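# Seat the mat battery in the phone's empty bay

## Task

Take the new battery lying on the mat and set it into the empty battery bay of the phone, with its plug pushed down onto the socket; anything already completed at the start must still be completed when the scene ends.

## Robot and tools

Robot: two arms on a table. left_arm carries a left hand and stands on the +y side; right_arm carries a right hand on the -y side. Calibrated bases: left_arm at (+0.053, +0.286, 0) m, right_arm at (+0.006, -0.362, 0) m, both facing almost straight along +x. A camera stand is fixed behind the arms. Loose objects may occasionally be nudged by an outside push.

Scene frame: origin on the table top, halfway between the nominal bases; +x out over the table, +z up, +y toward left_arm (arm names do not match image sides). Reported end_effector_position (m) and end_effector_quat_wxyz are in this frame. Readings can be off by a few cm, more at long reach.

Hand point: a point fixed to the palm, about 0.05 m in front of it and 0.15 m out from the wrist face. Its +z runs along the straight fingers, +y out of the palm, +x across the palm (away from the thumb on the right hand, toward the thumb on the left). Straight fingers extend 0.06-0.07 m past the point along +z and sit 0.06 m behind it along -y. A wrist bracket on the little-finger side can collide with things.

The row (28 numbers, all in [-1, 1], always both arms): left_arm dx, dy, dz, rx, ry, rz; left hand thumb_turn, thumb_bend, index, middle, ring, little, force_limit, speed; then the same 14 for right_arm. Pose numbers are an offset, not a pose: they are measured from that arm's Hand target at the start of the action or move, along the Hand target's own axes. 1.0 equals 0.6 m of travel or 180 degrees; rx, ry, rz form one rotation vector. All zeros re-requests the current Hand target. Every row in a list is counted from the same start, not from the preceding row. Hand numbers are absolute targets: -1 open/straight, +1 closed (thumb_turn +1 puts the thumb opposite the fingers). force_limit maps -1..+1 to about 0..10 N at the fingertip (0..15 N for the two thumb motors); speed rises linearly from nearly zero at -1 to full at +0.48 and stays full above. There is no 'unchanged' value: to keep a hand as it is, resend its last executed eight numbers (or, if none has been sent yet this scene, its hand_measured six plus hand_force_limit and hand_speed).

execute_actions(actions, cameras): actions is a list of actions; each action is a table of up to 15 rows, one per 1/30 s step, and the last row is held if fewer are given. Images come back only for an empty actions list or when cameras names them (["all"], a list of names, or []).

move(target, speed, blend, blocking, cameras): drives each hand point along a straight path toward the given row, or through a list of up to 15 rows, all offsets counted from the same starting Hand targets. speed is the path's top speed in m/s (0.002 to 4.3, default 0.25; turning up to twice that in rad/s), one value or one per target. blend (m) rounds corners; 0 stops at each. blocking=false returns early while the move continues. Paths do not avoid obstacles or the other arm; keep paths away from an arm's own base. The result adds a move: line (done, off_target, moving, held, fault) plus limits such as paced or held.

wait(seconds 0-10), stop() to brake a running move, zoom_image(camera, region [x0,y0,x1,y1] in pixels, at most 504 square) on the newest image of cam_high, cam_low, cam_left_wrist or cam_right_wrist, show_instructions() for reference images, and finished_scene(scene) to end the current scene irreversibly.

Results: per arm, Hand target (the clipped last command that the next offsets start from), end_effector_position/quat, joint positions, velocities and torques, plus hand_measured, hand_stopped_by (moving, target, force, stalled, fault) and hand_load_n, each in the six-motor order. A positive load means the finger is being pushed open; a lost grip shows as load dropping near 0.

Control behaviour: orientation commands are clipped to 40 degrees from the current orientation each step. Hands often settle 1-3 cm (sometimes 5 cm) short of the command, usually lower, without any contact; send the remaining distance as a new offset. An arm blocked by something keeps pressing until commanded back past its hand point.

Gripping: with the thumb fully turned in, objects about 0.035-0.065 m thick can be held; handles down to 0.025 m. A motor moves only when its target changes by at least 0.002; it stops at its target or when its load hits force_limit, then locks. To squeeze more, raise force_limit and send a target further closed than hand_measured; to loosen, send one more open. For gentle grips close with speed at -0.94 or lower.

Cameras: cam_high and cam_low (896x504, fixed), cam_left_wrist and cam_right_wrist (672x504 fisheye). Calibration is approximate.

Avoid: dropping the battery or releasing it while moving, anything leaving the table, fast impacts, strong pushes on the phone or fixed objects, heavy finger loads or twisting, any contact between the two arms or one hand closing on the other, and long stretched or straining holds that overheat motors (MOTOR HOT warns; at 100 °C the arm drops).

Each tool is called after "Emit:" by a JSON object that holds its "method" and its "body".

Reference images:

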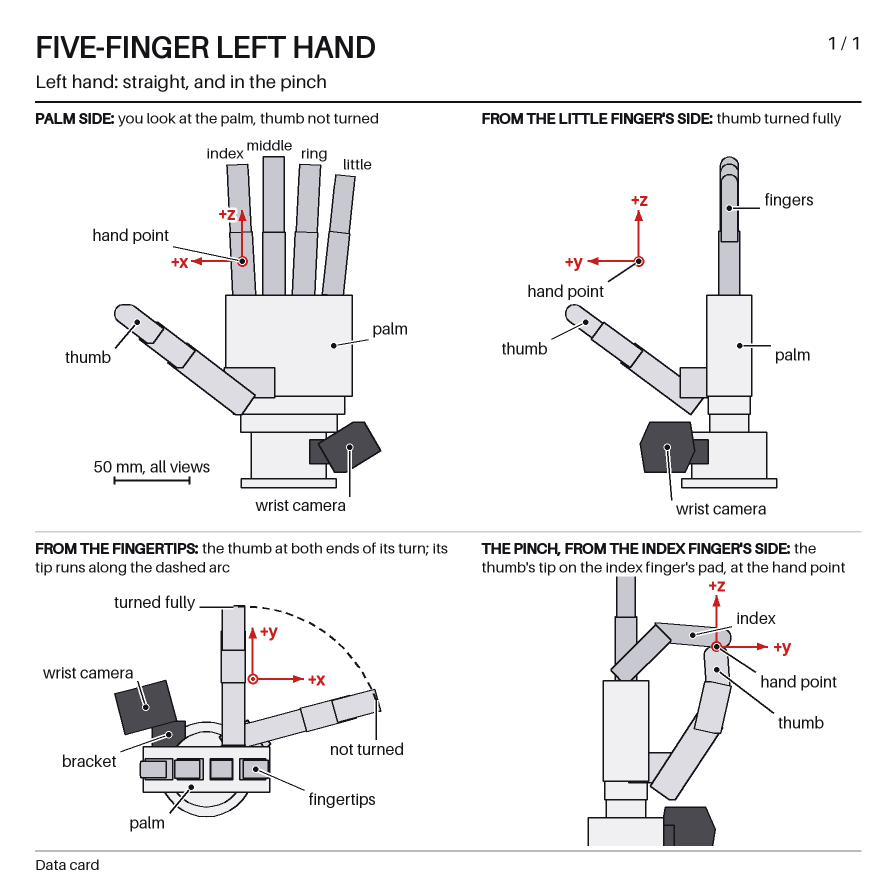

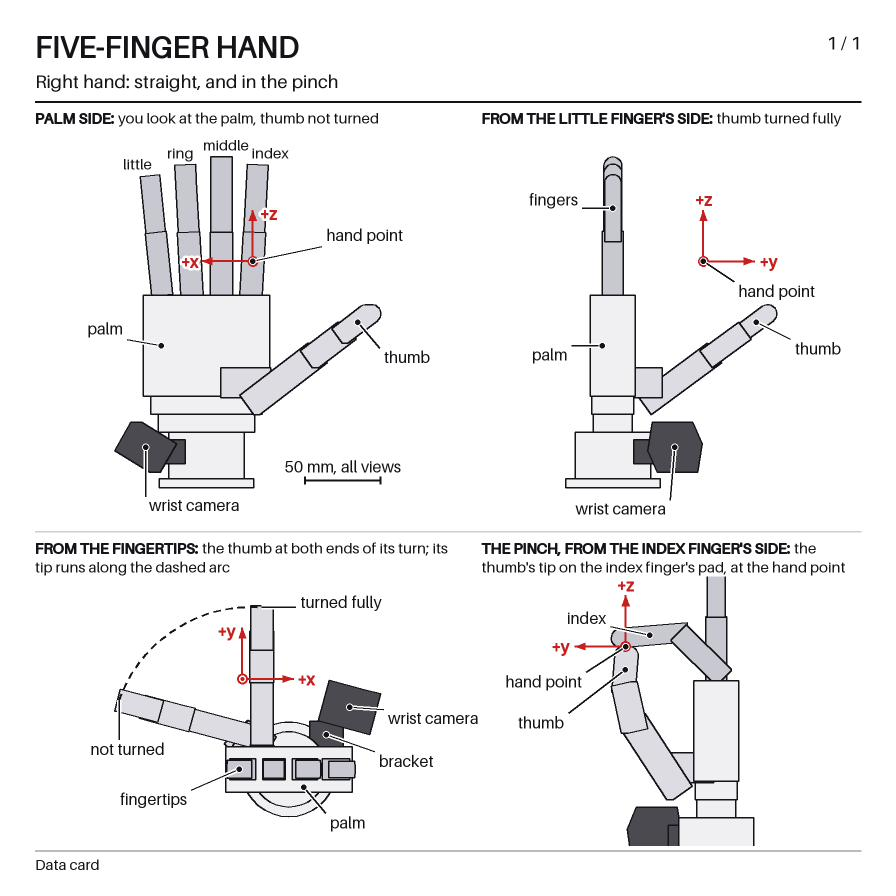

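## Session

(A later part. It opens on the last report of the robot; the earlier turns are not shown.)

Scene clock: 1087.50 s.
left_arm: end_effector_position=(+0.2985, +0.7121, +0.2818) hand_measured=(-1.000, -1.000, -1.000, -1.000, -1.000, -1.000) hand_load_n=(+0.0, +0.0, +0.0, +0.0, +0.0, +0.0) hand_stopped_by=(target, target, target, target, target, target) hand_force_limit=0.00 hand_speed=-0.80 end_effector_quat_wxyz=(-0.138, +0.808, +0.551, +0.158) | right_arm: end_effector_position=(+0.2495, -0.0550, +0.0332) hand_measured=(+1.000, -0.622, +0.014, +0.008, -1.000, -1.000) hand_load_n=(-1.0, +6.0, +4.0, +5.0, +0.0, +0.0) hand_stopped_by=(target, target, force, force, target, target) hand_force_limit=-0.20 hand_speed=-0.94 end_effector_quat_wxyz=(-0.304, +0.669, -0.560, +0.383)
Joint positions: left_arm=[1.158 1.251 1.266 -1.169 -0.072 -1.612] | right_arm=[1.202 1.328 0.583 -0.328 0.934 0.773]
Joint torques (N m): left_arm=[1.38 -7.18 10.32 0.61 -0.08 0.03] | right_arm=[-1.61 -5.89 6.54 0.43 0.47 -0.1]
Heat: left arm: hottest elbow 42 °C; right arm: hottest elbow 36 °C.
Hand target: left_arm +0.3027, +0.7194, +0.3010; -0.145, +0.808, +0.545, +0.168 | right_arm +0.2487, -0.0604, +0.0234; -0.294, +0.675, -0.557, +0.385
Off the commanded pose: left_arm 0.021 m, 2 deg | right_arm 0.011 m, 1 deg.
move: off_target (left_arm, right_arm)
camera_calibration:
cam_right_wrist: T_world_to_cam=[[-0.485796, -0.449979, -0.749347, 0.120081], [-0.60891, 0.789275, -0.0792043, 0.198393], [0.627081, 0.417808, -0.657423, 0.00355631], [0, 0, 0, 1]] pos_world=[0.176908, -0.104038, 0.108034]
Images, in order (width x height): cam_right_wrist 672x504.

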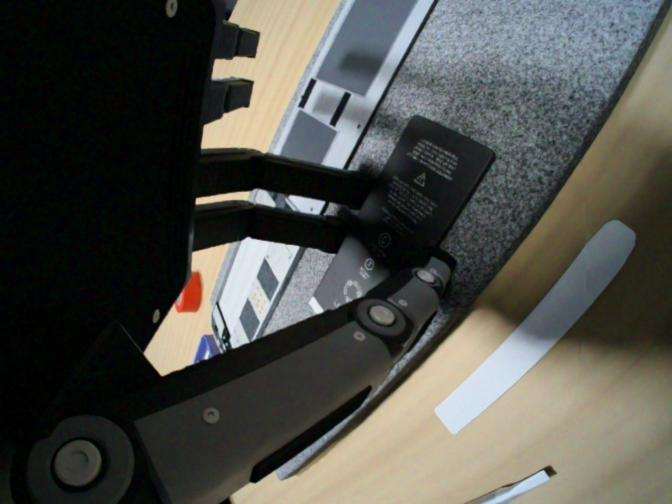

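Emit:
{"method": "move", "body": {"target": [[0,0,0,0,0,0,-1,-1,-1,-1,-1,-1,0,-0.8,0.0028,-0.086,-0.0537,0,0,0,1,-0.62,0.25,0.25,-1,-1,-0.2,-0.94]], "speed": 0.06, "cameras": ["cam_right_wrist","cam_low","cam_high"]}}

Emit:
{"method": "zoom_image", "body": {"camera": "cam_low", "region": [450, 220, 560, 310]}}

Emit:
{"method": "zoom_image", "body": {"camera": "cam_high", "region": [490, 140, 590, 240]}}

Scene clock: 1106.00 s.
left_arm: end_effector_position=(+0.2985, +0.7121, +0.2818) hand_measured=(-1.000, -1.000, -1.000, -1.000, -1.000, -1.000) hand_load_n=(+0.0, -0.5, +0.0, +0.0, +0.0, +0.0) hand_stopped_by=(target, target, target, target, target, target) hand_force_limit=0.00 hand_speed=-0.80 end_effector_quat_wxyz=(-0.138, +0.808, +0.551, +0.158) | right_arm: end_effector_position=(+0.2448, -0.0673, +0.0673) hand_measured=(+1.000, -0.620, +0.014, +0.008, -1.000, -1.000) hand_load_n=(+0.0, +0.0, +0.0, +0.0, +0.0, +0.0) hand_stopped_by=(target, target, force, force, target, target) hand_force_limit=-0.20 hand_speed=-0.94 end_effector_quat_wxyz=(-0.276, +0.683, -0.551, +0.392)
Joint positions: left_arm=[1.158 1.251 1.266 -1.169 -0.072 -1.612] | right_arm=[1.202 1.243 0.643 -0.54 0.934 0.774]
Joint torques (N m): left_arm=[1.44 -7.24 10.26 0.61 -0.08 0.03] | right_arm=[-0.73 -7 11.64 -0.2 0.69 0.04]
Heat: left arm: hottest elbow 42 °C; right arm: hottest elbow 35 °C.
Hand target: left_arm +0.3027, +0.7194, +0.3010; -0.145, +0.808, +0.545, +0.168 | right_arm +0.2487, -0.0504, +0.0833; -0.293, +0.675, -0.557, +0.385
Off the commanded pose: left_arm 0.021 m, 2 deg | right_arm 0.024 m, 2 deg.
move: off_target (left_arm, right_arm)
camera_calibration:
cam_right_wrist: T_world_to_cam=[[-0.503384, -0.494494, -0.708576, 0.136377], [-0.610701, 0.783743, -0.113099, 0.210279], [0.611268, 0.375796, -0.696512, 0.0377303], [0, 0, 0, 1]] pos_world=[0.174004, -0.111546, 0.146695]
Images, in order (width x height): cam_high 896x504, cam_low 896x504, cam_right_wrist 672x504.

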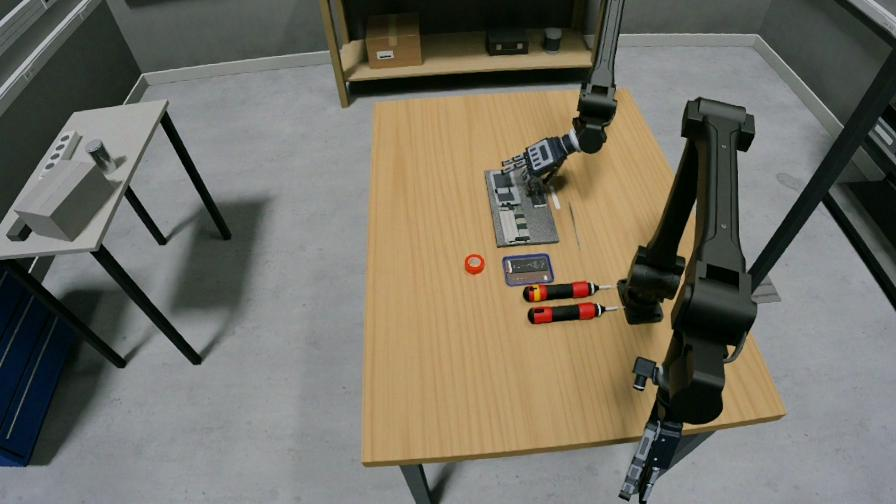

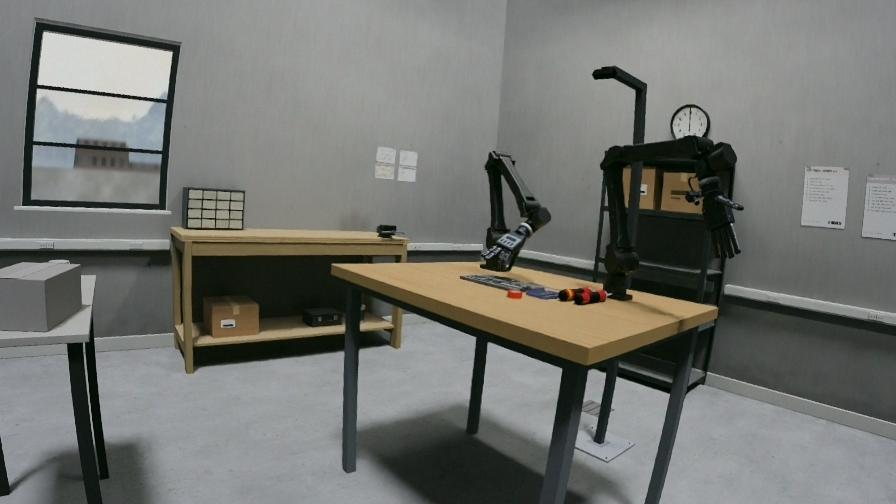

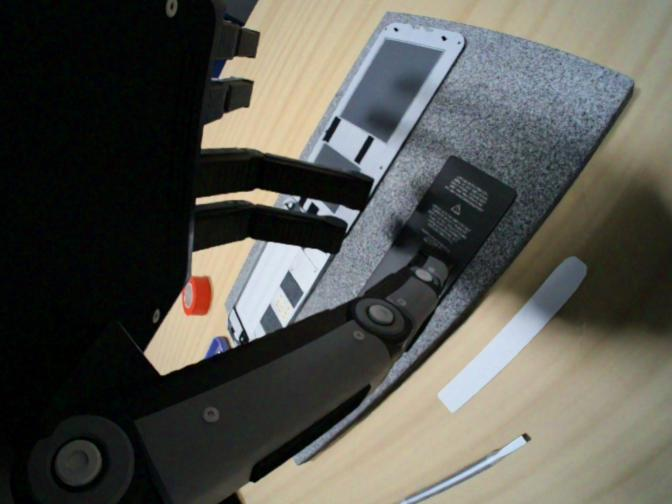

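Scaled by 4.582 from the camera's 896x504 image, which has a finer 1280x720 frame.

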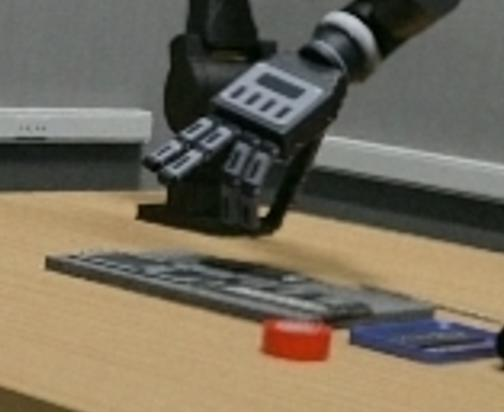

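Scaled by 5.040 from the camera's 896x504 image, which has a finer 1280x720 frame.

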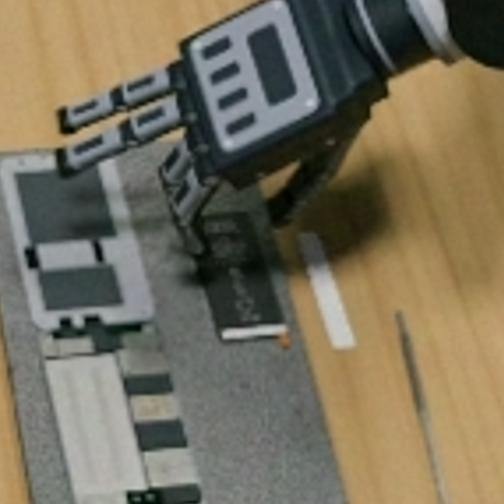

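Emit:
{"method": "move", "body": {"target": [[0,0,0,0,0,0,-1,-1,-1,-1,-1,-1,0,-0.8,0.0142,0.0717,0.0413,-0.0056,0,0,1,-0.62,-0.04,-0.05,-1,-1,-0.4,-0.3]], "speed": 0.06, "cameras": ["cam_right_wrist"]}}

Emit:
{"method": "zoom_image", "body": {"camera": "cam_right_wrist", "region": [270, 100, 520, 350]}}

Scene clock: 1171.63 s.
left_arm: end_effector_position=(+0.2985, +0.7121, +0.2818) hand_measured=(-1.000, -1.000, -1.000, -1.000, -1.000, -1.000) hand_load_n=(+0.0, +0.0, +0.0, +0.0, +0.0, +0.0) hand_stopped_by=(target, target, target, target, target, target) hand_force_limit=0.00 hand_speed=-0.80 end_effector_quat_wxyz=(-0.138, +0.808, +0.551, +0.158) | right_arm: end_effector_position=(+0.2441, -0.0639, +0.0413) hand_measured=(+1.000, -0.620, -0.040, -0.050, -1.000, -1.000) hand_load_n=(+0.0, +0.0, -0.5, -0.5, +0.0, +0.0) hand_stopped_by=(target, target, target, target, target, target) hand_force_limit=-0.40 hand_speed=-0.30 end_effector_quat_wxyz=(-0.294, +0.677, -0.559, +0.377)
Joint positions: left_arm=[1.158 1.251 1.266 -1.169 -0.072 -1.612] | right_arm=[1.198 1.28 0.583 -0.396 0.913 0.773]
Joint torques (N m): left_arm=[1.38 -7.18 10.32 0.62 -0.08 0.03] | right_arm=[-2.43 -6.01 7.25 0.5 0.53 -0.13]
Heat: left arm: hottest elbow 42 °C; right arm: hottest elbow 38 °C.
Hand target: left_arm +0.3027, +0.7194, +0.3010; -0.145, +0.808, +0.545, +0.168 | right_arm +0.2477, -0.0685, +0.0363; -0.287, +0.678, -0.560, +0.380
Off the commanded pose: left_arm 0.021 m, 2 deg | right_arm 0.008 m, 1 deg.
move: off_target (left_arm)
camera_calibration:
cam_right_wrist: T_world_to_cam=[[-0.501118, -0.461768, -0.731882, 0.121706], [-0.614825, 0.785146, -0.0744048, 0.203832], [0.608992, 0.412693, -0.677358, 0.0208586], [0, 0, 0, 1]] pos_world=[0.173607, -0.112446, 0.118369]
Images, in order (width x height): cam_right_wrist 672x504.

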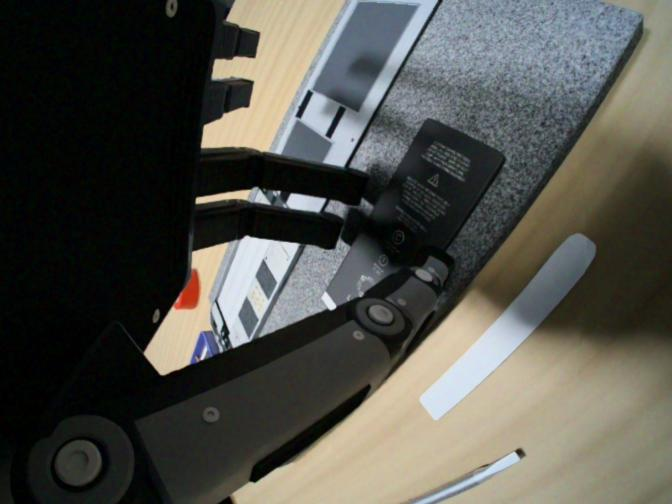

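Scaled by 2.016 from the camera's 672x504 image, which has a finer 960x720 frame.

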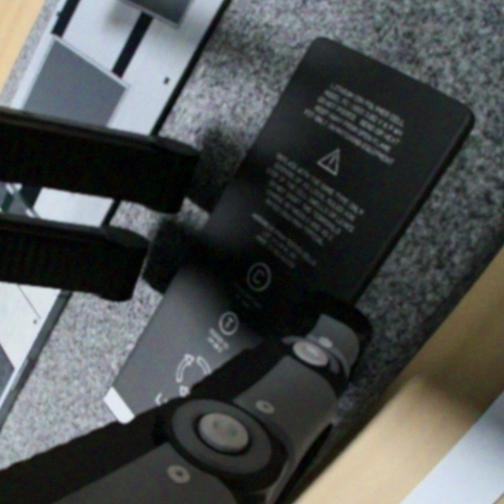

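Emit:
{"method": "move", "body": {"target": [[0,0,0,0,0,0,-1,-1,-1,-1,-1,-1,0,-0.8,-0.0038,0.0165,0.0106,0,0,0,1,-0.62,-0.04,-0.05,-1,-1,-0.4,-0.3]], "speed": 0.06, "cameras": ["cam_right_wrist"]}}

Emit:
{"method": "zoom_image", "body": {"camera": "cam_right_wrist", "region": [270, 100, 520, 350]}}

Scene clock: 1194.23 s.
left_arm: end_effector_position=(+0.2985, +0.7121, +0.2818) hand_measured=(-1.000, -1.000, -1.000, -1.000, -1.000, -1.000) hand_load_n=(+0.0, +0.0, +0.0, +0.0, +0.0, +0.0) hand_stopped_by=(target, target, target, target, target, target) hand_force_limit=0.00 hand_speed=-0.80 end_effector_quat_wxyz=(-0.138, +0.808, +0.551, +0.158) | right_arm: end_effector_position=(+0.2450, -0.0620, +0.0331) hand_measured=(+1.000, -0.620, -0.040, -0.050, -1.000, -1.000) hand_load_n=(+0.0, +0.5, -0.5, -0.5, +0.0, +0.0) hand_stopped_by=(target, target, target, target, target, target) hand_force_limit=-0.40 hand_speed=-0.30 end_effector_quat_wxyz=(-0.297, +0.676, -0.559, +0.377)
Joint positions: left_arm=[1.158 1.251 1.266 -1.169 -0.072 -1.612] | right_arm=[1.198 1.304 0.572 -0.353 0.914 0.77]
Joint torques (N m): left_arm=[1.44 -7.18 10.3 0.57 -0.08 0.03] | right_arm=[-2.37 -5.71 6.64 0.54 0.53 -0.08]
Heat: left arm: hottest elbow 42 °C; right arm: hottest elbow 37 °C.
Hand target: left_arm +0.3027, +0.7194, +0.3010; -0.145, +0.808, +0.545, +0.168 | right_arm +0.2475, -0.0685, +0.0244; -0.288, +0.678, -0.560, +0.380
Off the commanded pose: left_arm 0.021 m, 2 deg | right_arm 0.011 m, 1 deg.
move: off_target (left_arm, right_arm)
camera_calibration:
cam_right_wrist: T_world_to_cam=[[-0.498105, -0.458447, -0.736015, 0.116697], [-0.615621, 0.784731, -0.0721641, 0.202231], [0.610657, 0.417161, -0.673108, 0.013783], [0, 0, 0, 1]] pos_world=[0.174208, -0.110947, 0.109762]
Images, in order (width x height): cam_right_wrist 672x504.

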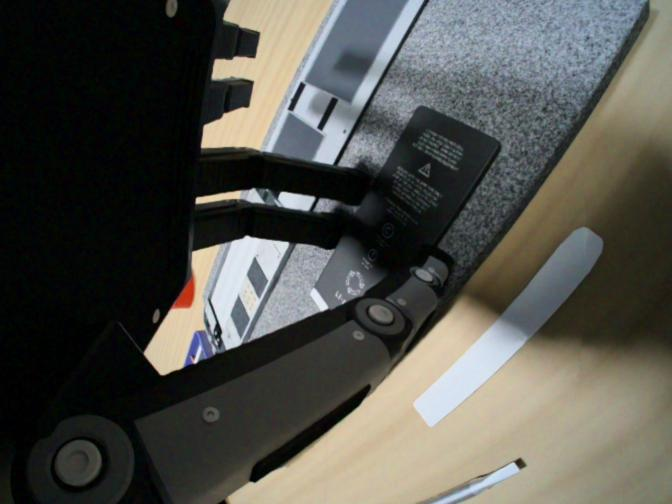

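Scaled by 2.016 from the camera's 672x504 image, which has a finer 960x720 frame.

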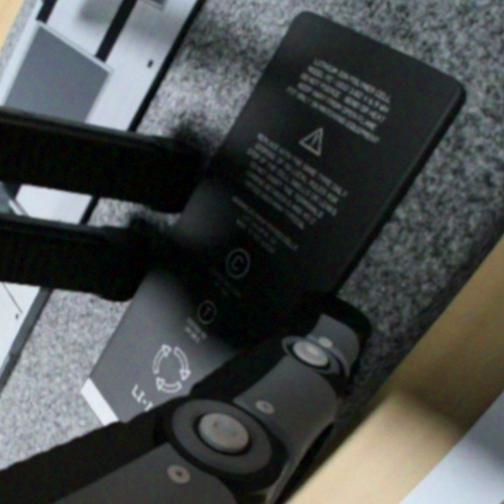

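Emit:
{"method": "move", "body": {"target": [[0,0,0,0,0,0,-1,-1,-1,-1,-1,-1,0,-0.8,-0.0019,0.0083,0.0053,0,0,0,1,-0.62,-0.03,-0.035,-1,-1,-0.4,-0.3],[0,0,0,0,0,0,-1,-1,-1,-1,-1,-1,0,-0.8,-0.0019,0.0083,0.0053,0,0,0,1,-0.62,0.15,0.15,-1,-1,-0.4,-0.94]], "speed": 0.06, "cameras": ["cam_right_wrist"]}}

Emit:
{"method": "zoom_image", "body": {"camera": "cam_right_wrist", "region": [270, 100, 520, 350]}}

Scene clock: 1207.67 s.
left_arm: end_effector_position=(+0.2985, +0.7121, +0.2818) hand_measured=(-1.000, -1.000, -1.000, -1.000, -1.000, -1.000) hand_load_n=(+0.0, +0.0, +0.0, +0.0, +0.0, +0.0) hand_stopped_by=(target, target, target, target, target, target) hand_force_limit=0.00 hand_speed=-0.80 end_effector_quat_wxyz=(-0.138, +0.808, +0.551, +0.158) | right_arm: end_effector_position=(+0.2465, -0.0607, +0.0315) hand_measured=(+1.000, -0.622, +0.008, -0.004, -1.000, -1.000) hand_load_n=(-1.5, +6.0, +4.5, +3.0, +0.0, +0.0) hand_stopped_by=(target, target, force, force, target, target) hand_force_limit=-0.40 hand_speed=-0.94 end_effector_quat_wxyz=(-0.302, +0.673, -0.559, +0.378)
Joint positions: left_arm=[1.158 1.251 1.266 -1.169 -0.072 -1.612] | right_arm=[1.198 1.311 0.567 -0.329 0.92 0.767]
Joint torques (N m): left_arm=[1.44 -7.12 10.29 0.59 -0.08 0.04] | right_arm=[-2.32 -5.07 6.41 0.49 0.3 -0.06]
Heat: left arm: hottest elbow 42 °C; right arm: hottest elbow 37 °C.
Hand target: left_arm +0.3027, +0.7194, +0.3010; -0.145, +0.808, +0.545, +0.168 | right_arm +0.2473, -0.0684, +0.0184; -0.288, +0.678, -0.560, +0.380
Off the commanded pose: left_arm 0.021 m, 2 deg | right_arm 0.015 m, 2 deg.
move: off_target (left_arm, right_arm); target 2's new numbers were sent with right_arm's hand 0.015 m and 2 deg from that target
camera_calibration:
cam_right_wrist: T_world_to_cam=[[-0.491814, -0.453084, -0.743528, 0.115958], [-0.614322, 0.785722, -0.0724467, 0.201887], [0.617031, 0.421135, -0.664769, 0.00963322], [0, 0, 0, 1]] pos_world=[0.175109, -0.110145, 0.107248]
Images, in order (width x height): cam_right_wrist 672x504.

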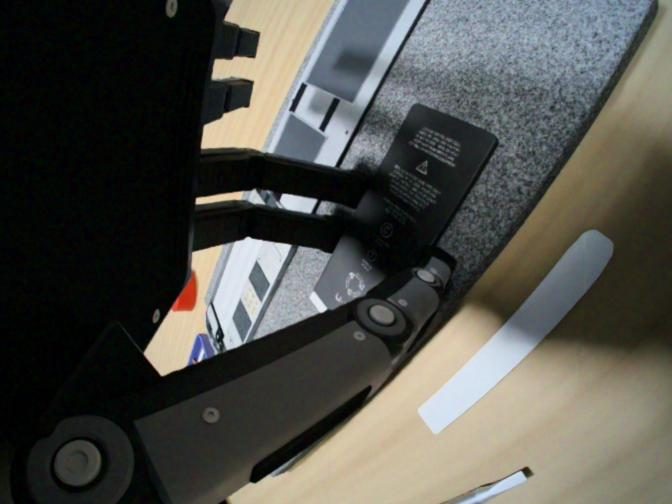

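Scaled by 2.016 from the camera's 672x504 image, which has a finer 960x720 frame.

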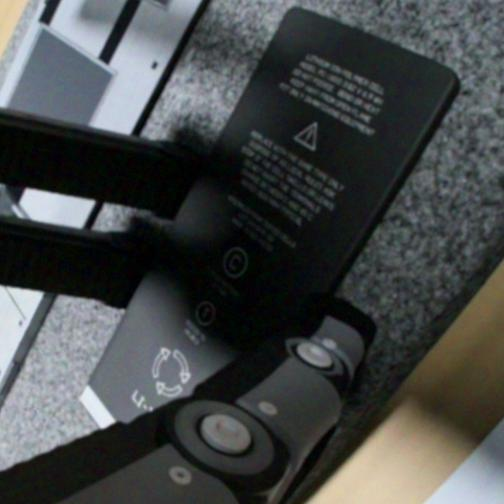

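Emit:
{"method": "move", "body": {"target": [[0,0,0,0,0,0,-1,-1,-1,-1,-1,-1,0,-0.8,0.0078,-0.0923,-0.0582,0,0,0,1,-0.62,0.15,0.15,-1,-1,-0.4,-0.94]], "speed": 0.04, "blocking": false, "cameras": ["cam_right_wrist"]}}

Emit:
{"method": "wait", "body": {"seconds": 0.3, "cameras": ["cam_right_wrist"]}}

Emit:
{"method": "wait", "body": {"seconds": 0.5, "cameras": ["cam_right_wrist","cam_low"]}}

Scene clock: 1224.37 s.
left_arm: end_effector_position=(+0.2985, +0.7121, +0.2818) hand_measured=(-1.000, -1.000, -1.000, -1.000, -1.000, -1.000) hand_load_n=(+0.0, +0.0, +0.0, +0.0, +0.0, +0.0) hand_stopped_by=(target, target, target, target, target, target) hand_force_limit=0.00 hand_speed=-0.80 end_effector_quat_wxyz=(-0.138, +0.808, +0.551, +0.158) | right_arm: end_effector_position=(+0.2436, -0.0674, +0.0325) hand_measured=(+1.000, -0.622, +0.008, -0.004, -1.000, -1.000) hand_load_n=(-1.5, +5.5, +5.0, +3.5, +0.0, +0.0) hand_stopped_by=(target, target, force, force, target, target) hand_force_limit=-0.40 hand_speed=-0.94 end_effector_quat_wxyz=(-0.291, +0.679, -0.556, +0.380)
Joint positions: left_arm=[1.158 1.251 1.266 -1.169 -0.072 -1.612] | right_arm=[1.198 1.297 0.567 -0.367 0.918 0.767]
Joint velocities: left_arm=[within noise] | right_arm=[-0.005 -0.073 -0.012 -0.173 0.037 0.007]
Joint torques (N m): left_arm=[1.49 -7.24 10.29 0.62 -0.08 0.03] | right_arm=[-2.2 -7.18 9.06 -0.25 0.42 -0.06]
Heat: left arm: hottest elbow 42 °C; right arm: hottest elbow 36 °C.
Hand target: left_arm +0.3027, +0.7194, +0.3010; -0.145, +0.808, +0.545, +0.168 | right_arm +0.2474, -0.0662, +0.0381; -0.287, +0.678, -0.560, +0.380
Off the commanded pose: left_arm 0.021 m, 2 deg | right_arm 0.052 m, 1 deg.
move: running
camera_calibration:
cam_right_wrist: T_world_to_cam=[[-0.499281, -0.469698, -0.728081, 0.112436], [-0.615652, 0.783599, -0.083331, 0.205916], [0.609664, 0.406639, -0.680407, 0.0162413], [0, 0, 0, 1]] pos_world=[0.173008, -0.115149, 0.110072]
Images, in order (width x height): cam_right_wrist 672x504.

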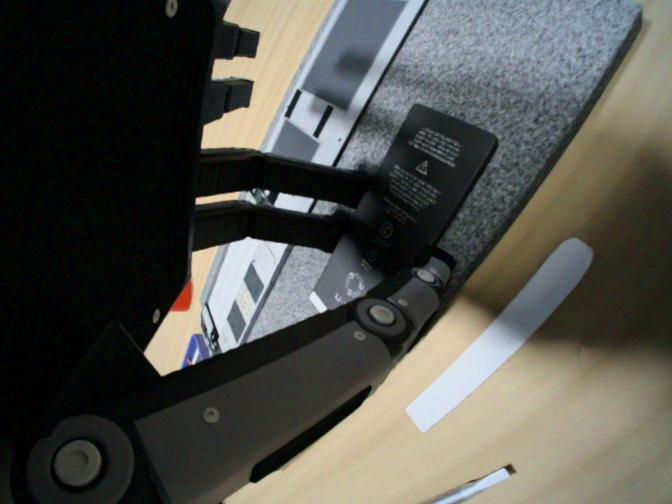

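Scene clock: 1224.67 s.
left_arm: end_effector_position=(+0.2985, +0.7121, +0.2818) hand_measured=(-1.000, -1.000, -1.000, -1.000, -1.000, -1.000) hand_load_n=(+0.0, +0.0, +0.0, +0.0, +0.0, +0.0) hand_stopped_by=(target, target, target, target, target, target) hand_force_limit=0.00 hand_speed=-0.80 end_effector_quat_wxyz=(-0.138, +0.808, +0.551, +0.158) | right_arm: end_effector_position=(+0.2399, -0.0760, +0.0342) hand_measured=(+1.000, -0.622, +0.008, -0.004, -1.000, -1.000) hand_load_n=(-1.5, +6.0, +5.0, +3.0, +0.0, +0.0) hand_stopped_by=(target, target, force, force, target, target) hand_force_limit=-0.40 hand_speed=-0.94 end_effector_quat_wxyz=(-0.278, +0.686, -0.553, +0.384)
Joint positions: left_arm=[1.158 1.251 1.266 -1.169 -0.072 -1.612] | right_arm=[1.198 1.278 0.567 -0.417 0.916 0.767]
Joint velocities: left_arm=[within noise] | right_arm=[0.005 -0.054 0.007 -0.183 0.007 -0.022]
Joint torques (N m): left_arm=[1.44 -7.12 10.29 0.59 -0.07 0.04] | right_arm=[-2.08 -7.12 10.92 -0.21 0.54 -0.04]
Heat: left arm: hottest elbow 42 °C; right arm: hottest elbow 36 °C.
Hand target: left_arm +0.3027, +0.7194, +0.3010; -0.145, +0.808, +0.545, +0.168 | right_arm +0.2477, -0.0647, +0.0499; -0.288, +0.678, -0.560, +0.380
Off the commanded pose: left_arm 0.021 m, 2 deg | right_arm 0.052 m, 2 deg.
earlier move: running
wait: 0.30 s; no rest
camera_calibration:
cam_right_wrist: T_world_to_cam=[[-0.507967, -0.490401, -0.70815, 0.107563], [-0.617455, 0.780526, -0.0976125, 0.211291], [0.600599, 0.387667, -0.699283, 0.024465], [0, 0, 0, 1]] pos_world=[0.170407, -0.121653, 0.113903]
Images, in order (width x height): cam_right_wrist 672x504.

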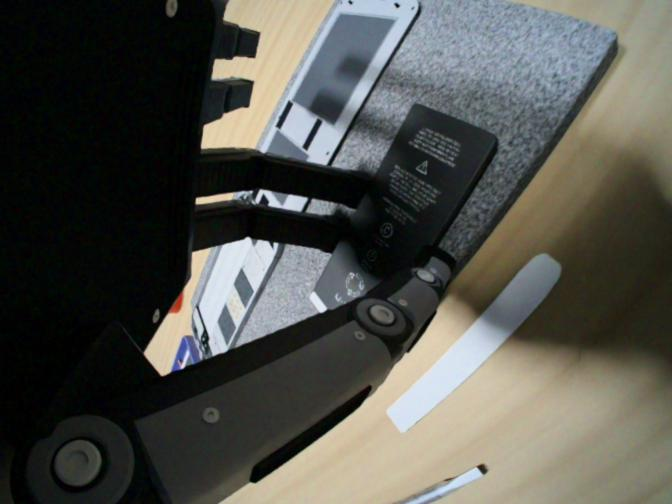

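Scene clock: 1225.17 s.
left_arm: end_effector_position=(+0.2985, +0.7121, +0.2818) hand_measured=(-1.000, -1.000, -1.000, -1.000, -1.000, -1.000) hand_load_n=(+0.0, +0.0, +0.0, +0.0, +0.0, +0.0) hand_stopped_by=(target, target, target, target, target, target) hand_force_limit=0.00 hand_speed=-0.80 end_effector_quat_wxyz=(-0.138, +0.808, +0.551, +0.158) | right_arm: end_effector_position=(+0.2392, -0.0774, +0.0495) hand_measured=(+1.000, -0.622, +0.008, -0.004, -1.000, -1.000) hand_load_n=(-1.0, +6.0, +5.0, +3.0, +0.0, +0.0) hand_stopped_by=(target, target, force, force, target, target) hand_force_limit=-0.40 hand_speed=-0.94 end_effector_quat_wxyz=(-0.272, +0.688, -0.551, +0.385)
Joint positions: left_arm=[1.158 1.251 1.266 -1.169 -0.072 -1.612] | right_arm=[1.198 1.243 0.593 -0.492 0.915 0.767]
Joint velocities: left_arm=[within noise] | right_arm=[0.005 -0.063 0.076 -0.154 0.051 0.007]
Joint torques (N m): left_arm=[1.38 -7.12 10.26 0.61 -0.07 0.03] | right_arm=[-1.96 -7.24 11.62 -0.12 0.59 -0.02]
Heat: left arm: hottest elbow 42 °C; right arm: hottest elbow 36 °C.
Hand target: left_arm +0.3027, +0.7194, +0.3010; -0.145, +0.808, +0.545, +0.168 | right_arm +0.2481, -0.0622, +0.0694; -0.287, +0.678, -0.560, +0.380
Off the commanded pose: left_arm 0.021 m, 2 deg | right_arm 0.039 m, 2 deg.
earlier move: running
wait: 0.50 s; no rest
camera_calibration:
cam_right_wrist: T_world_to_cam=[[-0.511755, -0.49942, -0.699062, 0.117056], [-0.618284, 0.779051, -0.103945, 0.213786], [0.596517, 0.379024, -0.707466, 0.0368432], [0, 0, 0, 1]] pos_world=[0.170107, -0.122055, 0.130117]
Images, in order (width x height): cam_low 896x504, cam_right_wrist 672x504.

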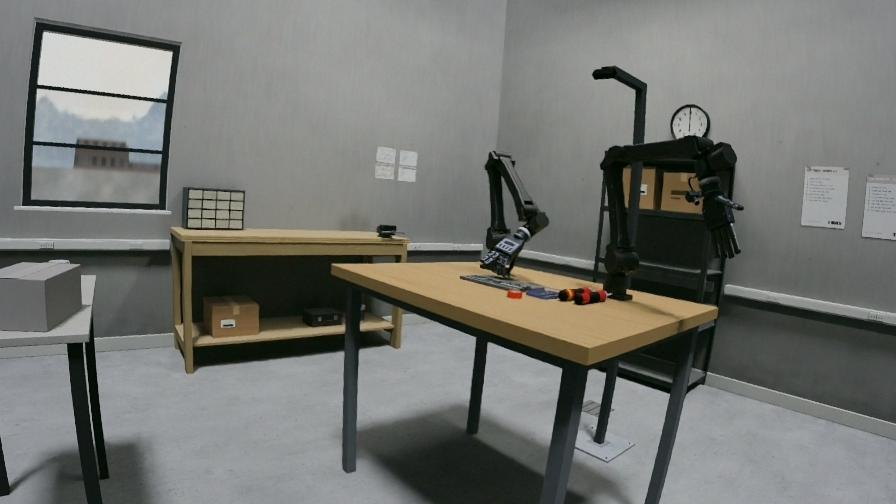

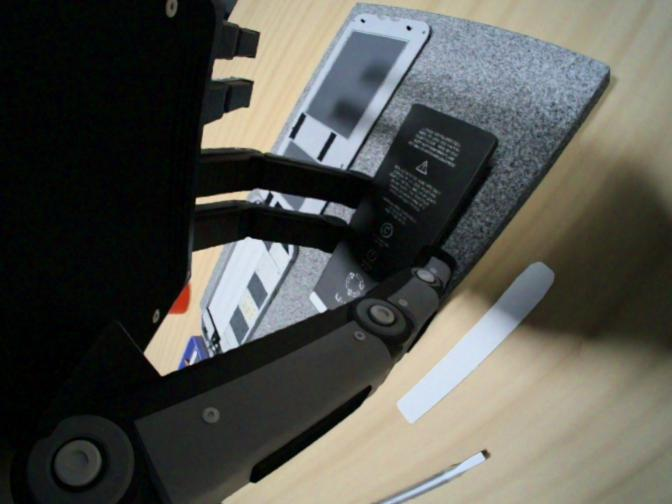

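Emit:
{"method": "wait", "body": {"seconds": 1.5, "cameras": ["cam_right_wrist","cam_low","cam_high"]}}

Emit:
{"method": "zoom_image", "body": {"camera": "cam_right_wrist", "region": [200, 100, 520, 420]}}

Emit:
{"method": "zoom_image", "body": {"camera": "cam_low", "region": [450, 200, 570, 310]}}

Emit:
{"method": "zoom_image", "body": {"camera": "cam_high", "region": [480, 130, 600, 250]}}

Scene clock: 1234.67 s.
left_arm: end_effector_position=(+0.2985, +0.7121, +0.2818) hand_measured=(-1.000, -1.000, -1.000, -1.000, -1.000, -1.000) hand_load_n=(+0.0, +0.0, +0.0, +0.0, +0.0, +0.0) hand_stopped_by=(target, target, target, target, target, target) hand_force_limit=0.00 hand_speed=-0.80 end_effector_quat_wxyz=(-0.138, +0.808, +0.551, +0.158) | right_arm: end_effector_position=(+0.2401, -0.0751, +0.0658) hand_measured=(+1.000, -0.622, +0.008, -0.004, -1.000, -1.000) hand_load_n=(-1.0, +5.5, +5.0, +3.0, +0.0, +0.0) hand_stopped_by=(target, target, force, force, target, target) hand_force_limit=-0.40 hand_speed=-0.94 end_effector_quat_wxyz=(-0.272, +0.689, -0.551, +0.386)
Joint positions: left_arm=[1.158 1.251 1.266 -1.169 -0.072 -1.612] | right_arm=[1.198 1.217 0.625 -0.552 0.915 0.767]
Joint torques (N m): left_arm=[1.26 -7.3 10.3 0.59 -0.07 0.03] | right_arm=[-1.85 -6.89 11.89 -0.18 0.62 0]
Heat: left arm: hottest elbow 42 °C; right arm: hottest elbow 37 °C.
Hand target: left_arm +0.3027, +0.7194, +0.3010; -0.145, +0.808, +0.545, +0.168 | right_arm +0.2484, -0.0603, +0.0834; -0.287, +0.678, -0.560, +0.380
Off the commanded pose: left_arm 0.021 m, 2 deg | right_arm 0.025 m, 3 deg.
earlier move: off_target (left_arm, right_arm)
wait: 0.00 of 1.5 s (the move ended)
camera_calibration:
cam_right_wrist: T_world_to_cam=[[-0.512276, -0.500657, -0.697793, 0.130107], [-0.618333, 0.778885, -0.104898, 0.2143], [0.596019, 0.377731, -0.708577, 0.0470673], [0, 0, 0, 1]] pos_world=[0.171107, -0.119555, 0.146618]
Images, in order (width x height): cam_high 896x504, cam_low 896x504, cam_right_wrist 672x504.

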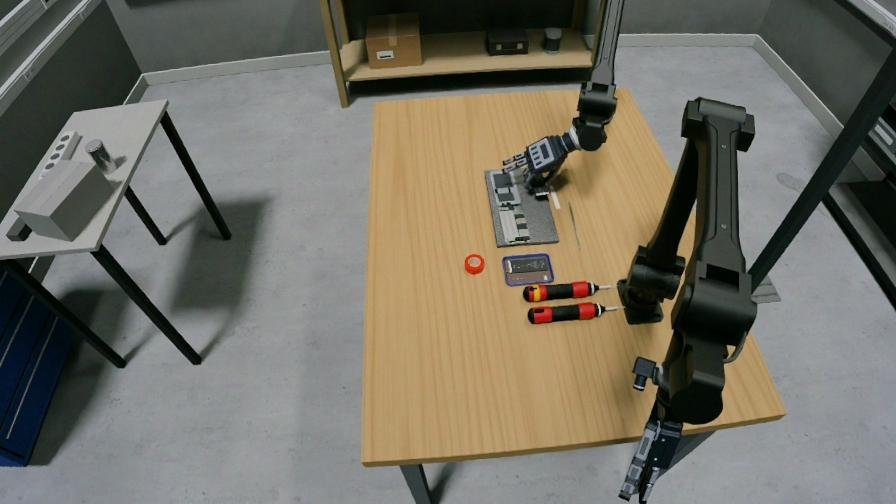

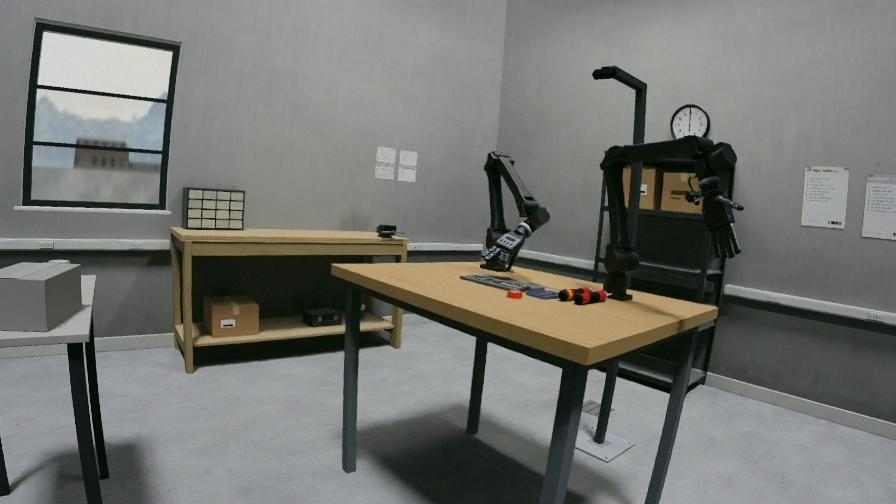

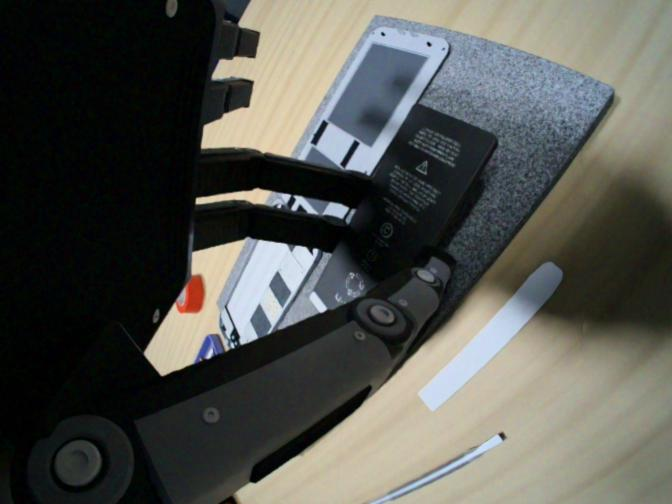

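Scaled by 1.575 from the camera's 672x504 image, which has a finer 960x720 frame.

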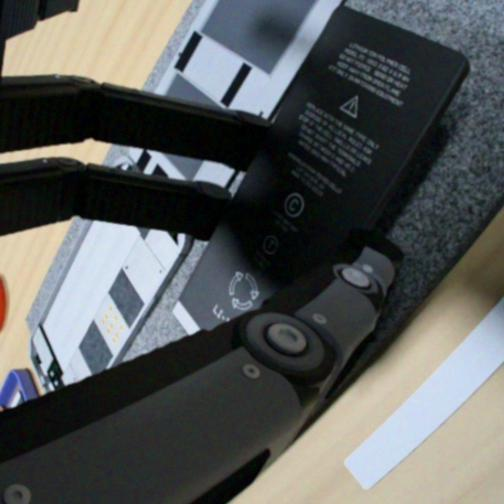

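Scaled by 4.200 from the camera's 896x504 image, which has a finer 1280x720 frame.

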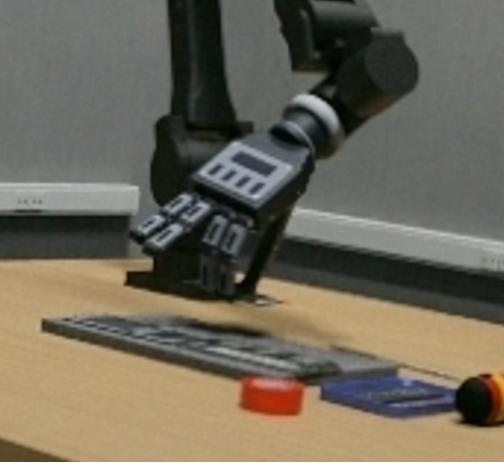

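Scaled by 4.200 from the camera's 896x504 image, which has a finer 1280x720 frame.

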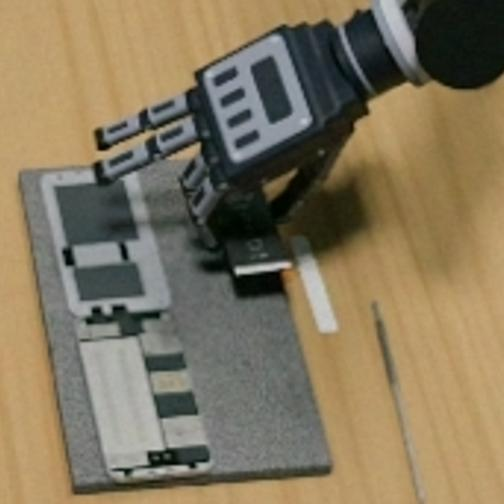

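Emit:
{"method": "zoom_image", "body": {"camera": "cam_right_wrist", "region": [205, 180, 345, 360]}}

Emit:
{"method": "zoom_image", "body": {"camera": "cam_high", "region": [490, 195, 550, 255]}}

Scaled by 2.800 from the camera's 672x504 image, which has a finer 960x720 frame.

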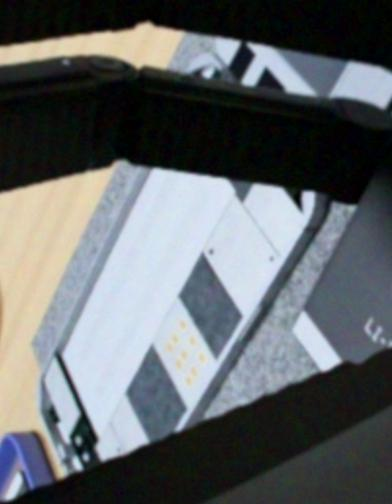

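Scaled by 8.400 from the camera's 896x504 image, which has a finer 1280x720 frame.

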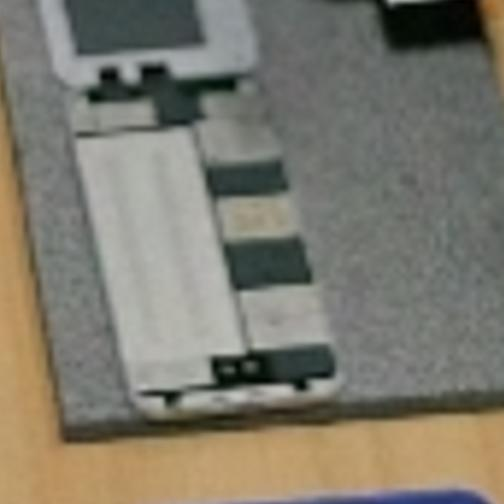

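Emit:
{"method": "move", "body": {"target": [[0,0,0,0,0,0,-1,-1,-1,-1,-1,-1,0,-0.8,-0.1483,-0.0978,0.134,-0.0032,0.0136,0.0091,1,-0.62,0.15,0.15,-1,-1,-0.4,-0.94]], "speed": 0.08, "cameras": ["cam_right_wrist","cam_low","cam_high"]}}

Emit:
{"method": "zoom_image", "body": {"camera": "cam_right_wrist", "region": [200, 80, 560, 440]}}

Emit:
{"method": "zoom_image", "body": {"camera": "cam_high", "region": [480, 160, 570, 250]}}

Scene clock: 1366.27 s.
left_arm: end_effector_position=(+0.2985, +0.7121, +0.2818) hand_measured=(-1.000, -1.000, -1.000, -1.000, -1.000, -1.000) hand_load_n=(+0.0, +0.0, +0.0, +0.0, +0.0, +0.0) hand_stopped_by=(target, target, target, target, target, target) hand_force_limit=0.00 hand_speed=-0.80 end_effector_quat_wxyz=(-0.138, +0.808, +0.551, +0.158) | right_arm: end_effector_position=(+0.3259, +0.0232, +0.0596) hand_measured=(+1.000, -0.622, +0.008, -0.004, -1.000, -1.000) hand_load_n=(-1.5, +6.0, +4.5, +3.0, +0.0, -0.5) hand_stopped_by=(target, target, force, force, target, target) hand_force_limit=-0.40 hand_speed=-0.94 end_effector_quat_wxyz=(-0.266, +0.671, -0.572, +0.389)
Joint positions: left_arm=[1.158 1.251 1.266 -1.169 -0.072 -1.612] | right_arm=[1.098 1.559 0.938 -0.462 0.891 0.707]
Joint torques (N m): left_arm=[1.32 -7.24 10.26 0.59 -0.07 0.03] | right_arm=[-2.37 -10.99 11.69 0.5 0.55 -0.15]
Heat: left arm: hottest elbow 43 °C; right arm: hottest elbow 41 °C.
Hand target: left_arm +0.3027, +0.7194, +0.3010; -0.145, +0.808, +0.545, +0.168 | right_arm +0.3400, +0.0359, +0.0703; -0.278, +0.663, -0.578, +0.387
Off the commanded pose: left_arm 0.021 m, 2 deg | right_arm 0.022 m, 2 deg.
move: off_target (left_arm, right_arm)
camera_calibration:
cam_right_wrist: T_world_to_cam=[[-0.537947, -0.461264, -0.705584, 0.226774], [-0.574391, 0.813201, -0.0936927, 0.174308], [0.616999, 0.354879, -0.702405, -0.0522924], [0, 0, 0, 1]] pos_world=[0.254378, -0.0185871, 0.139609]
Images, in order (width x height): cam_high 896x504, cam_low 896x504, cam_right_wrist 672x504.

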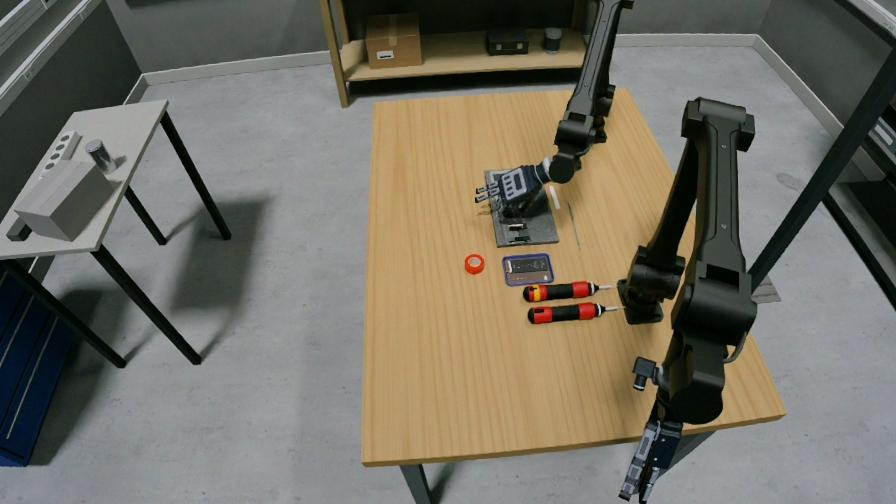

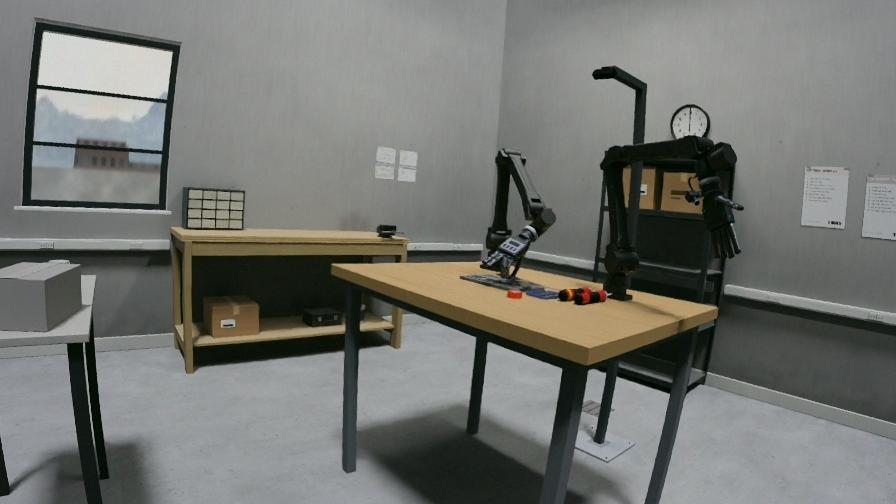

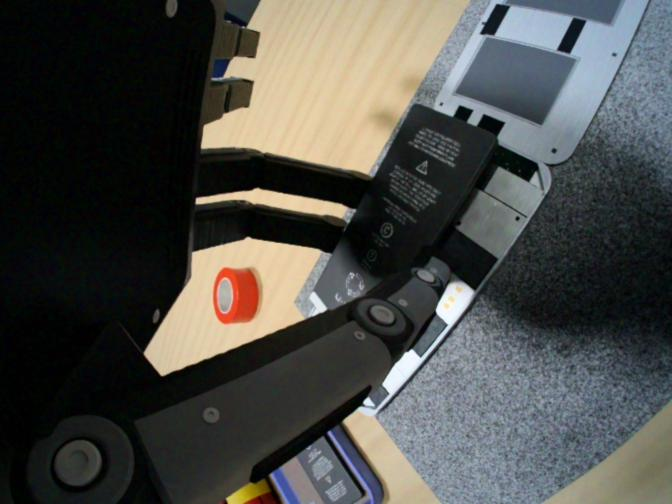

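Scaled by 1.400 from the camera's 672x504 image, which has a finer 960x720 frame.

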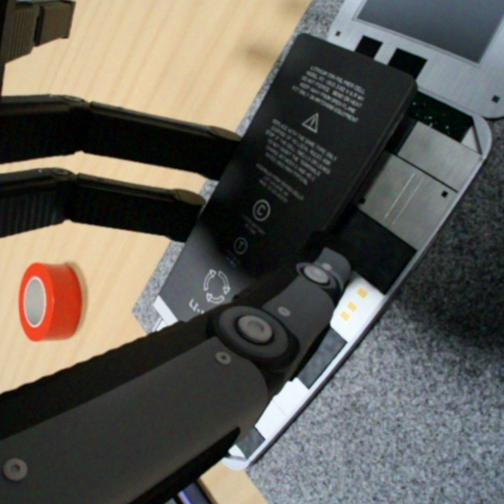

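Scaled by 5.600 from the camera's 896x504 image, which has a finer 1280x720 frame.

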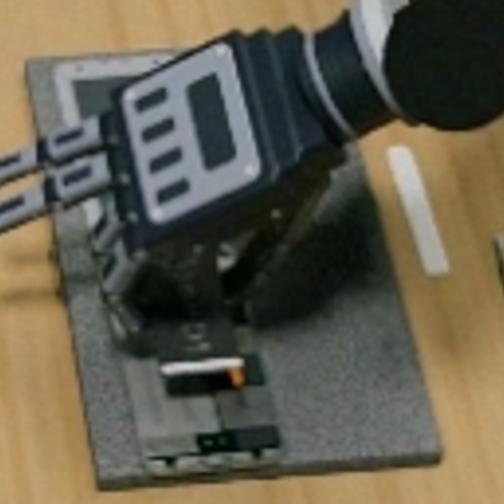

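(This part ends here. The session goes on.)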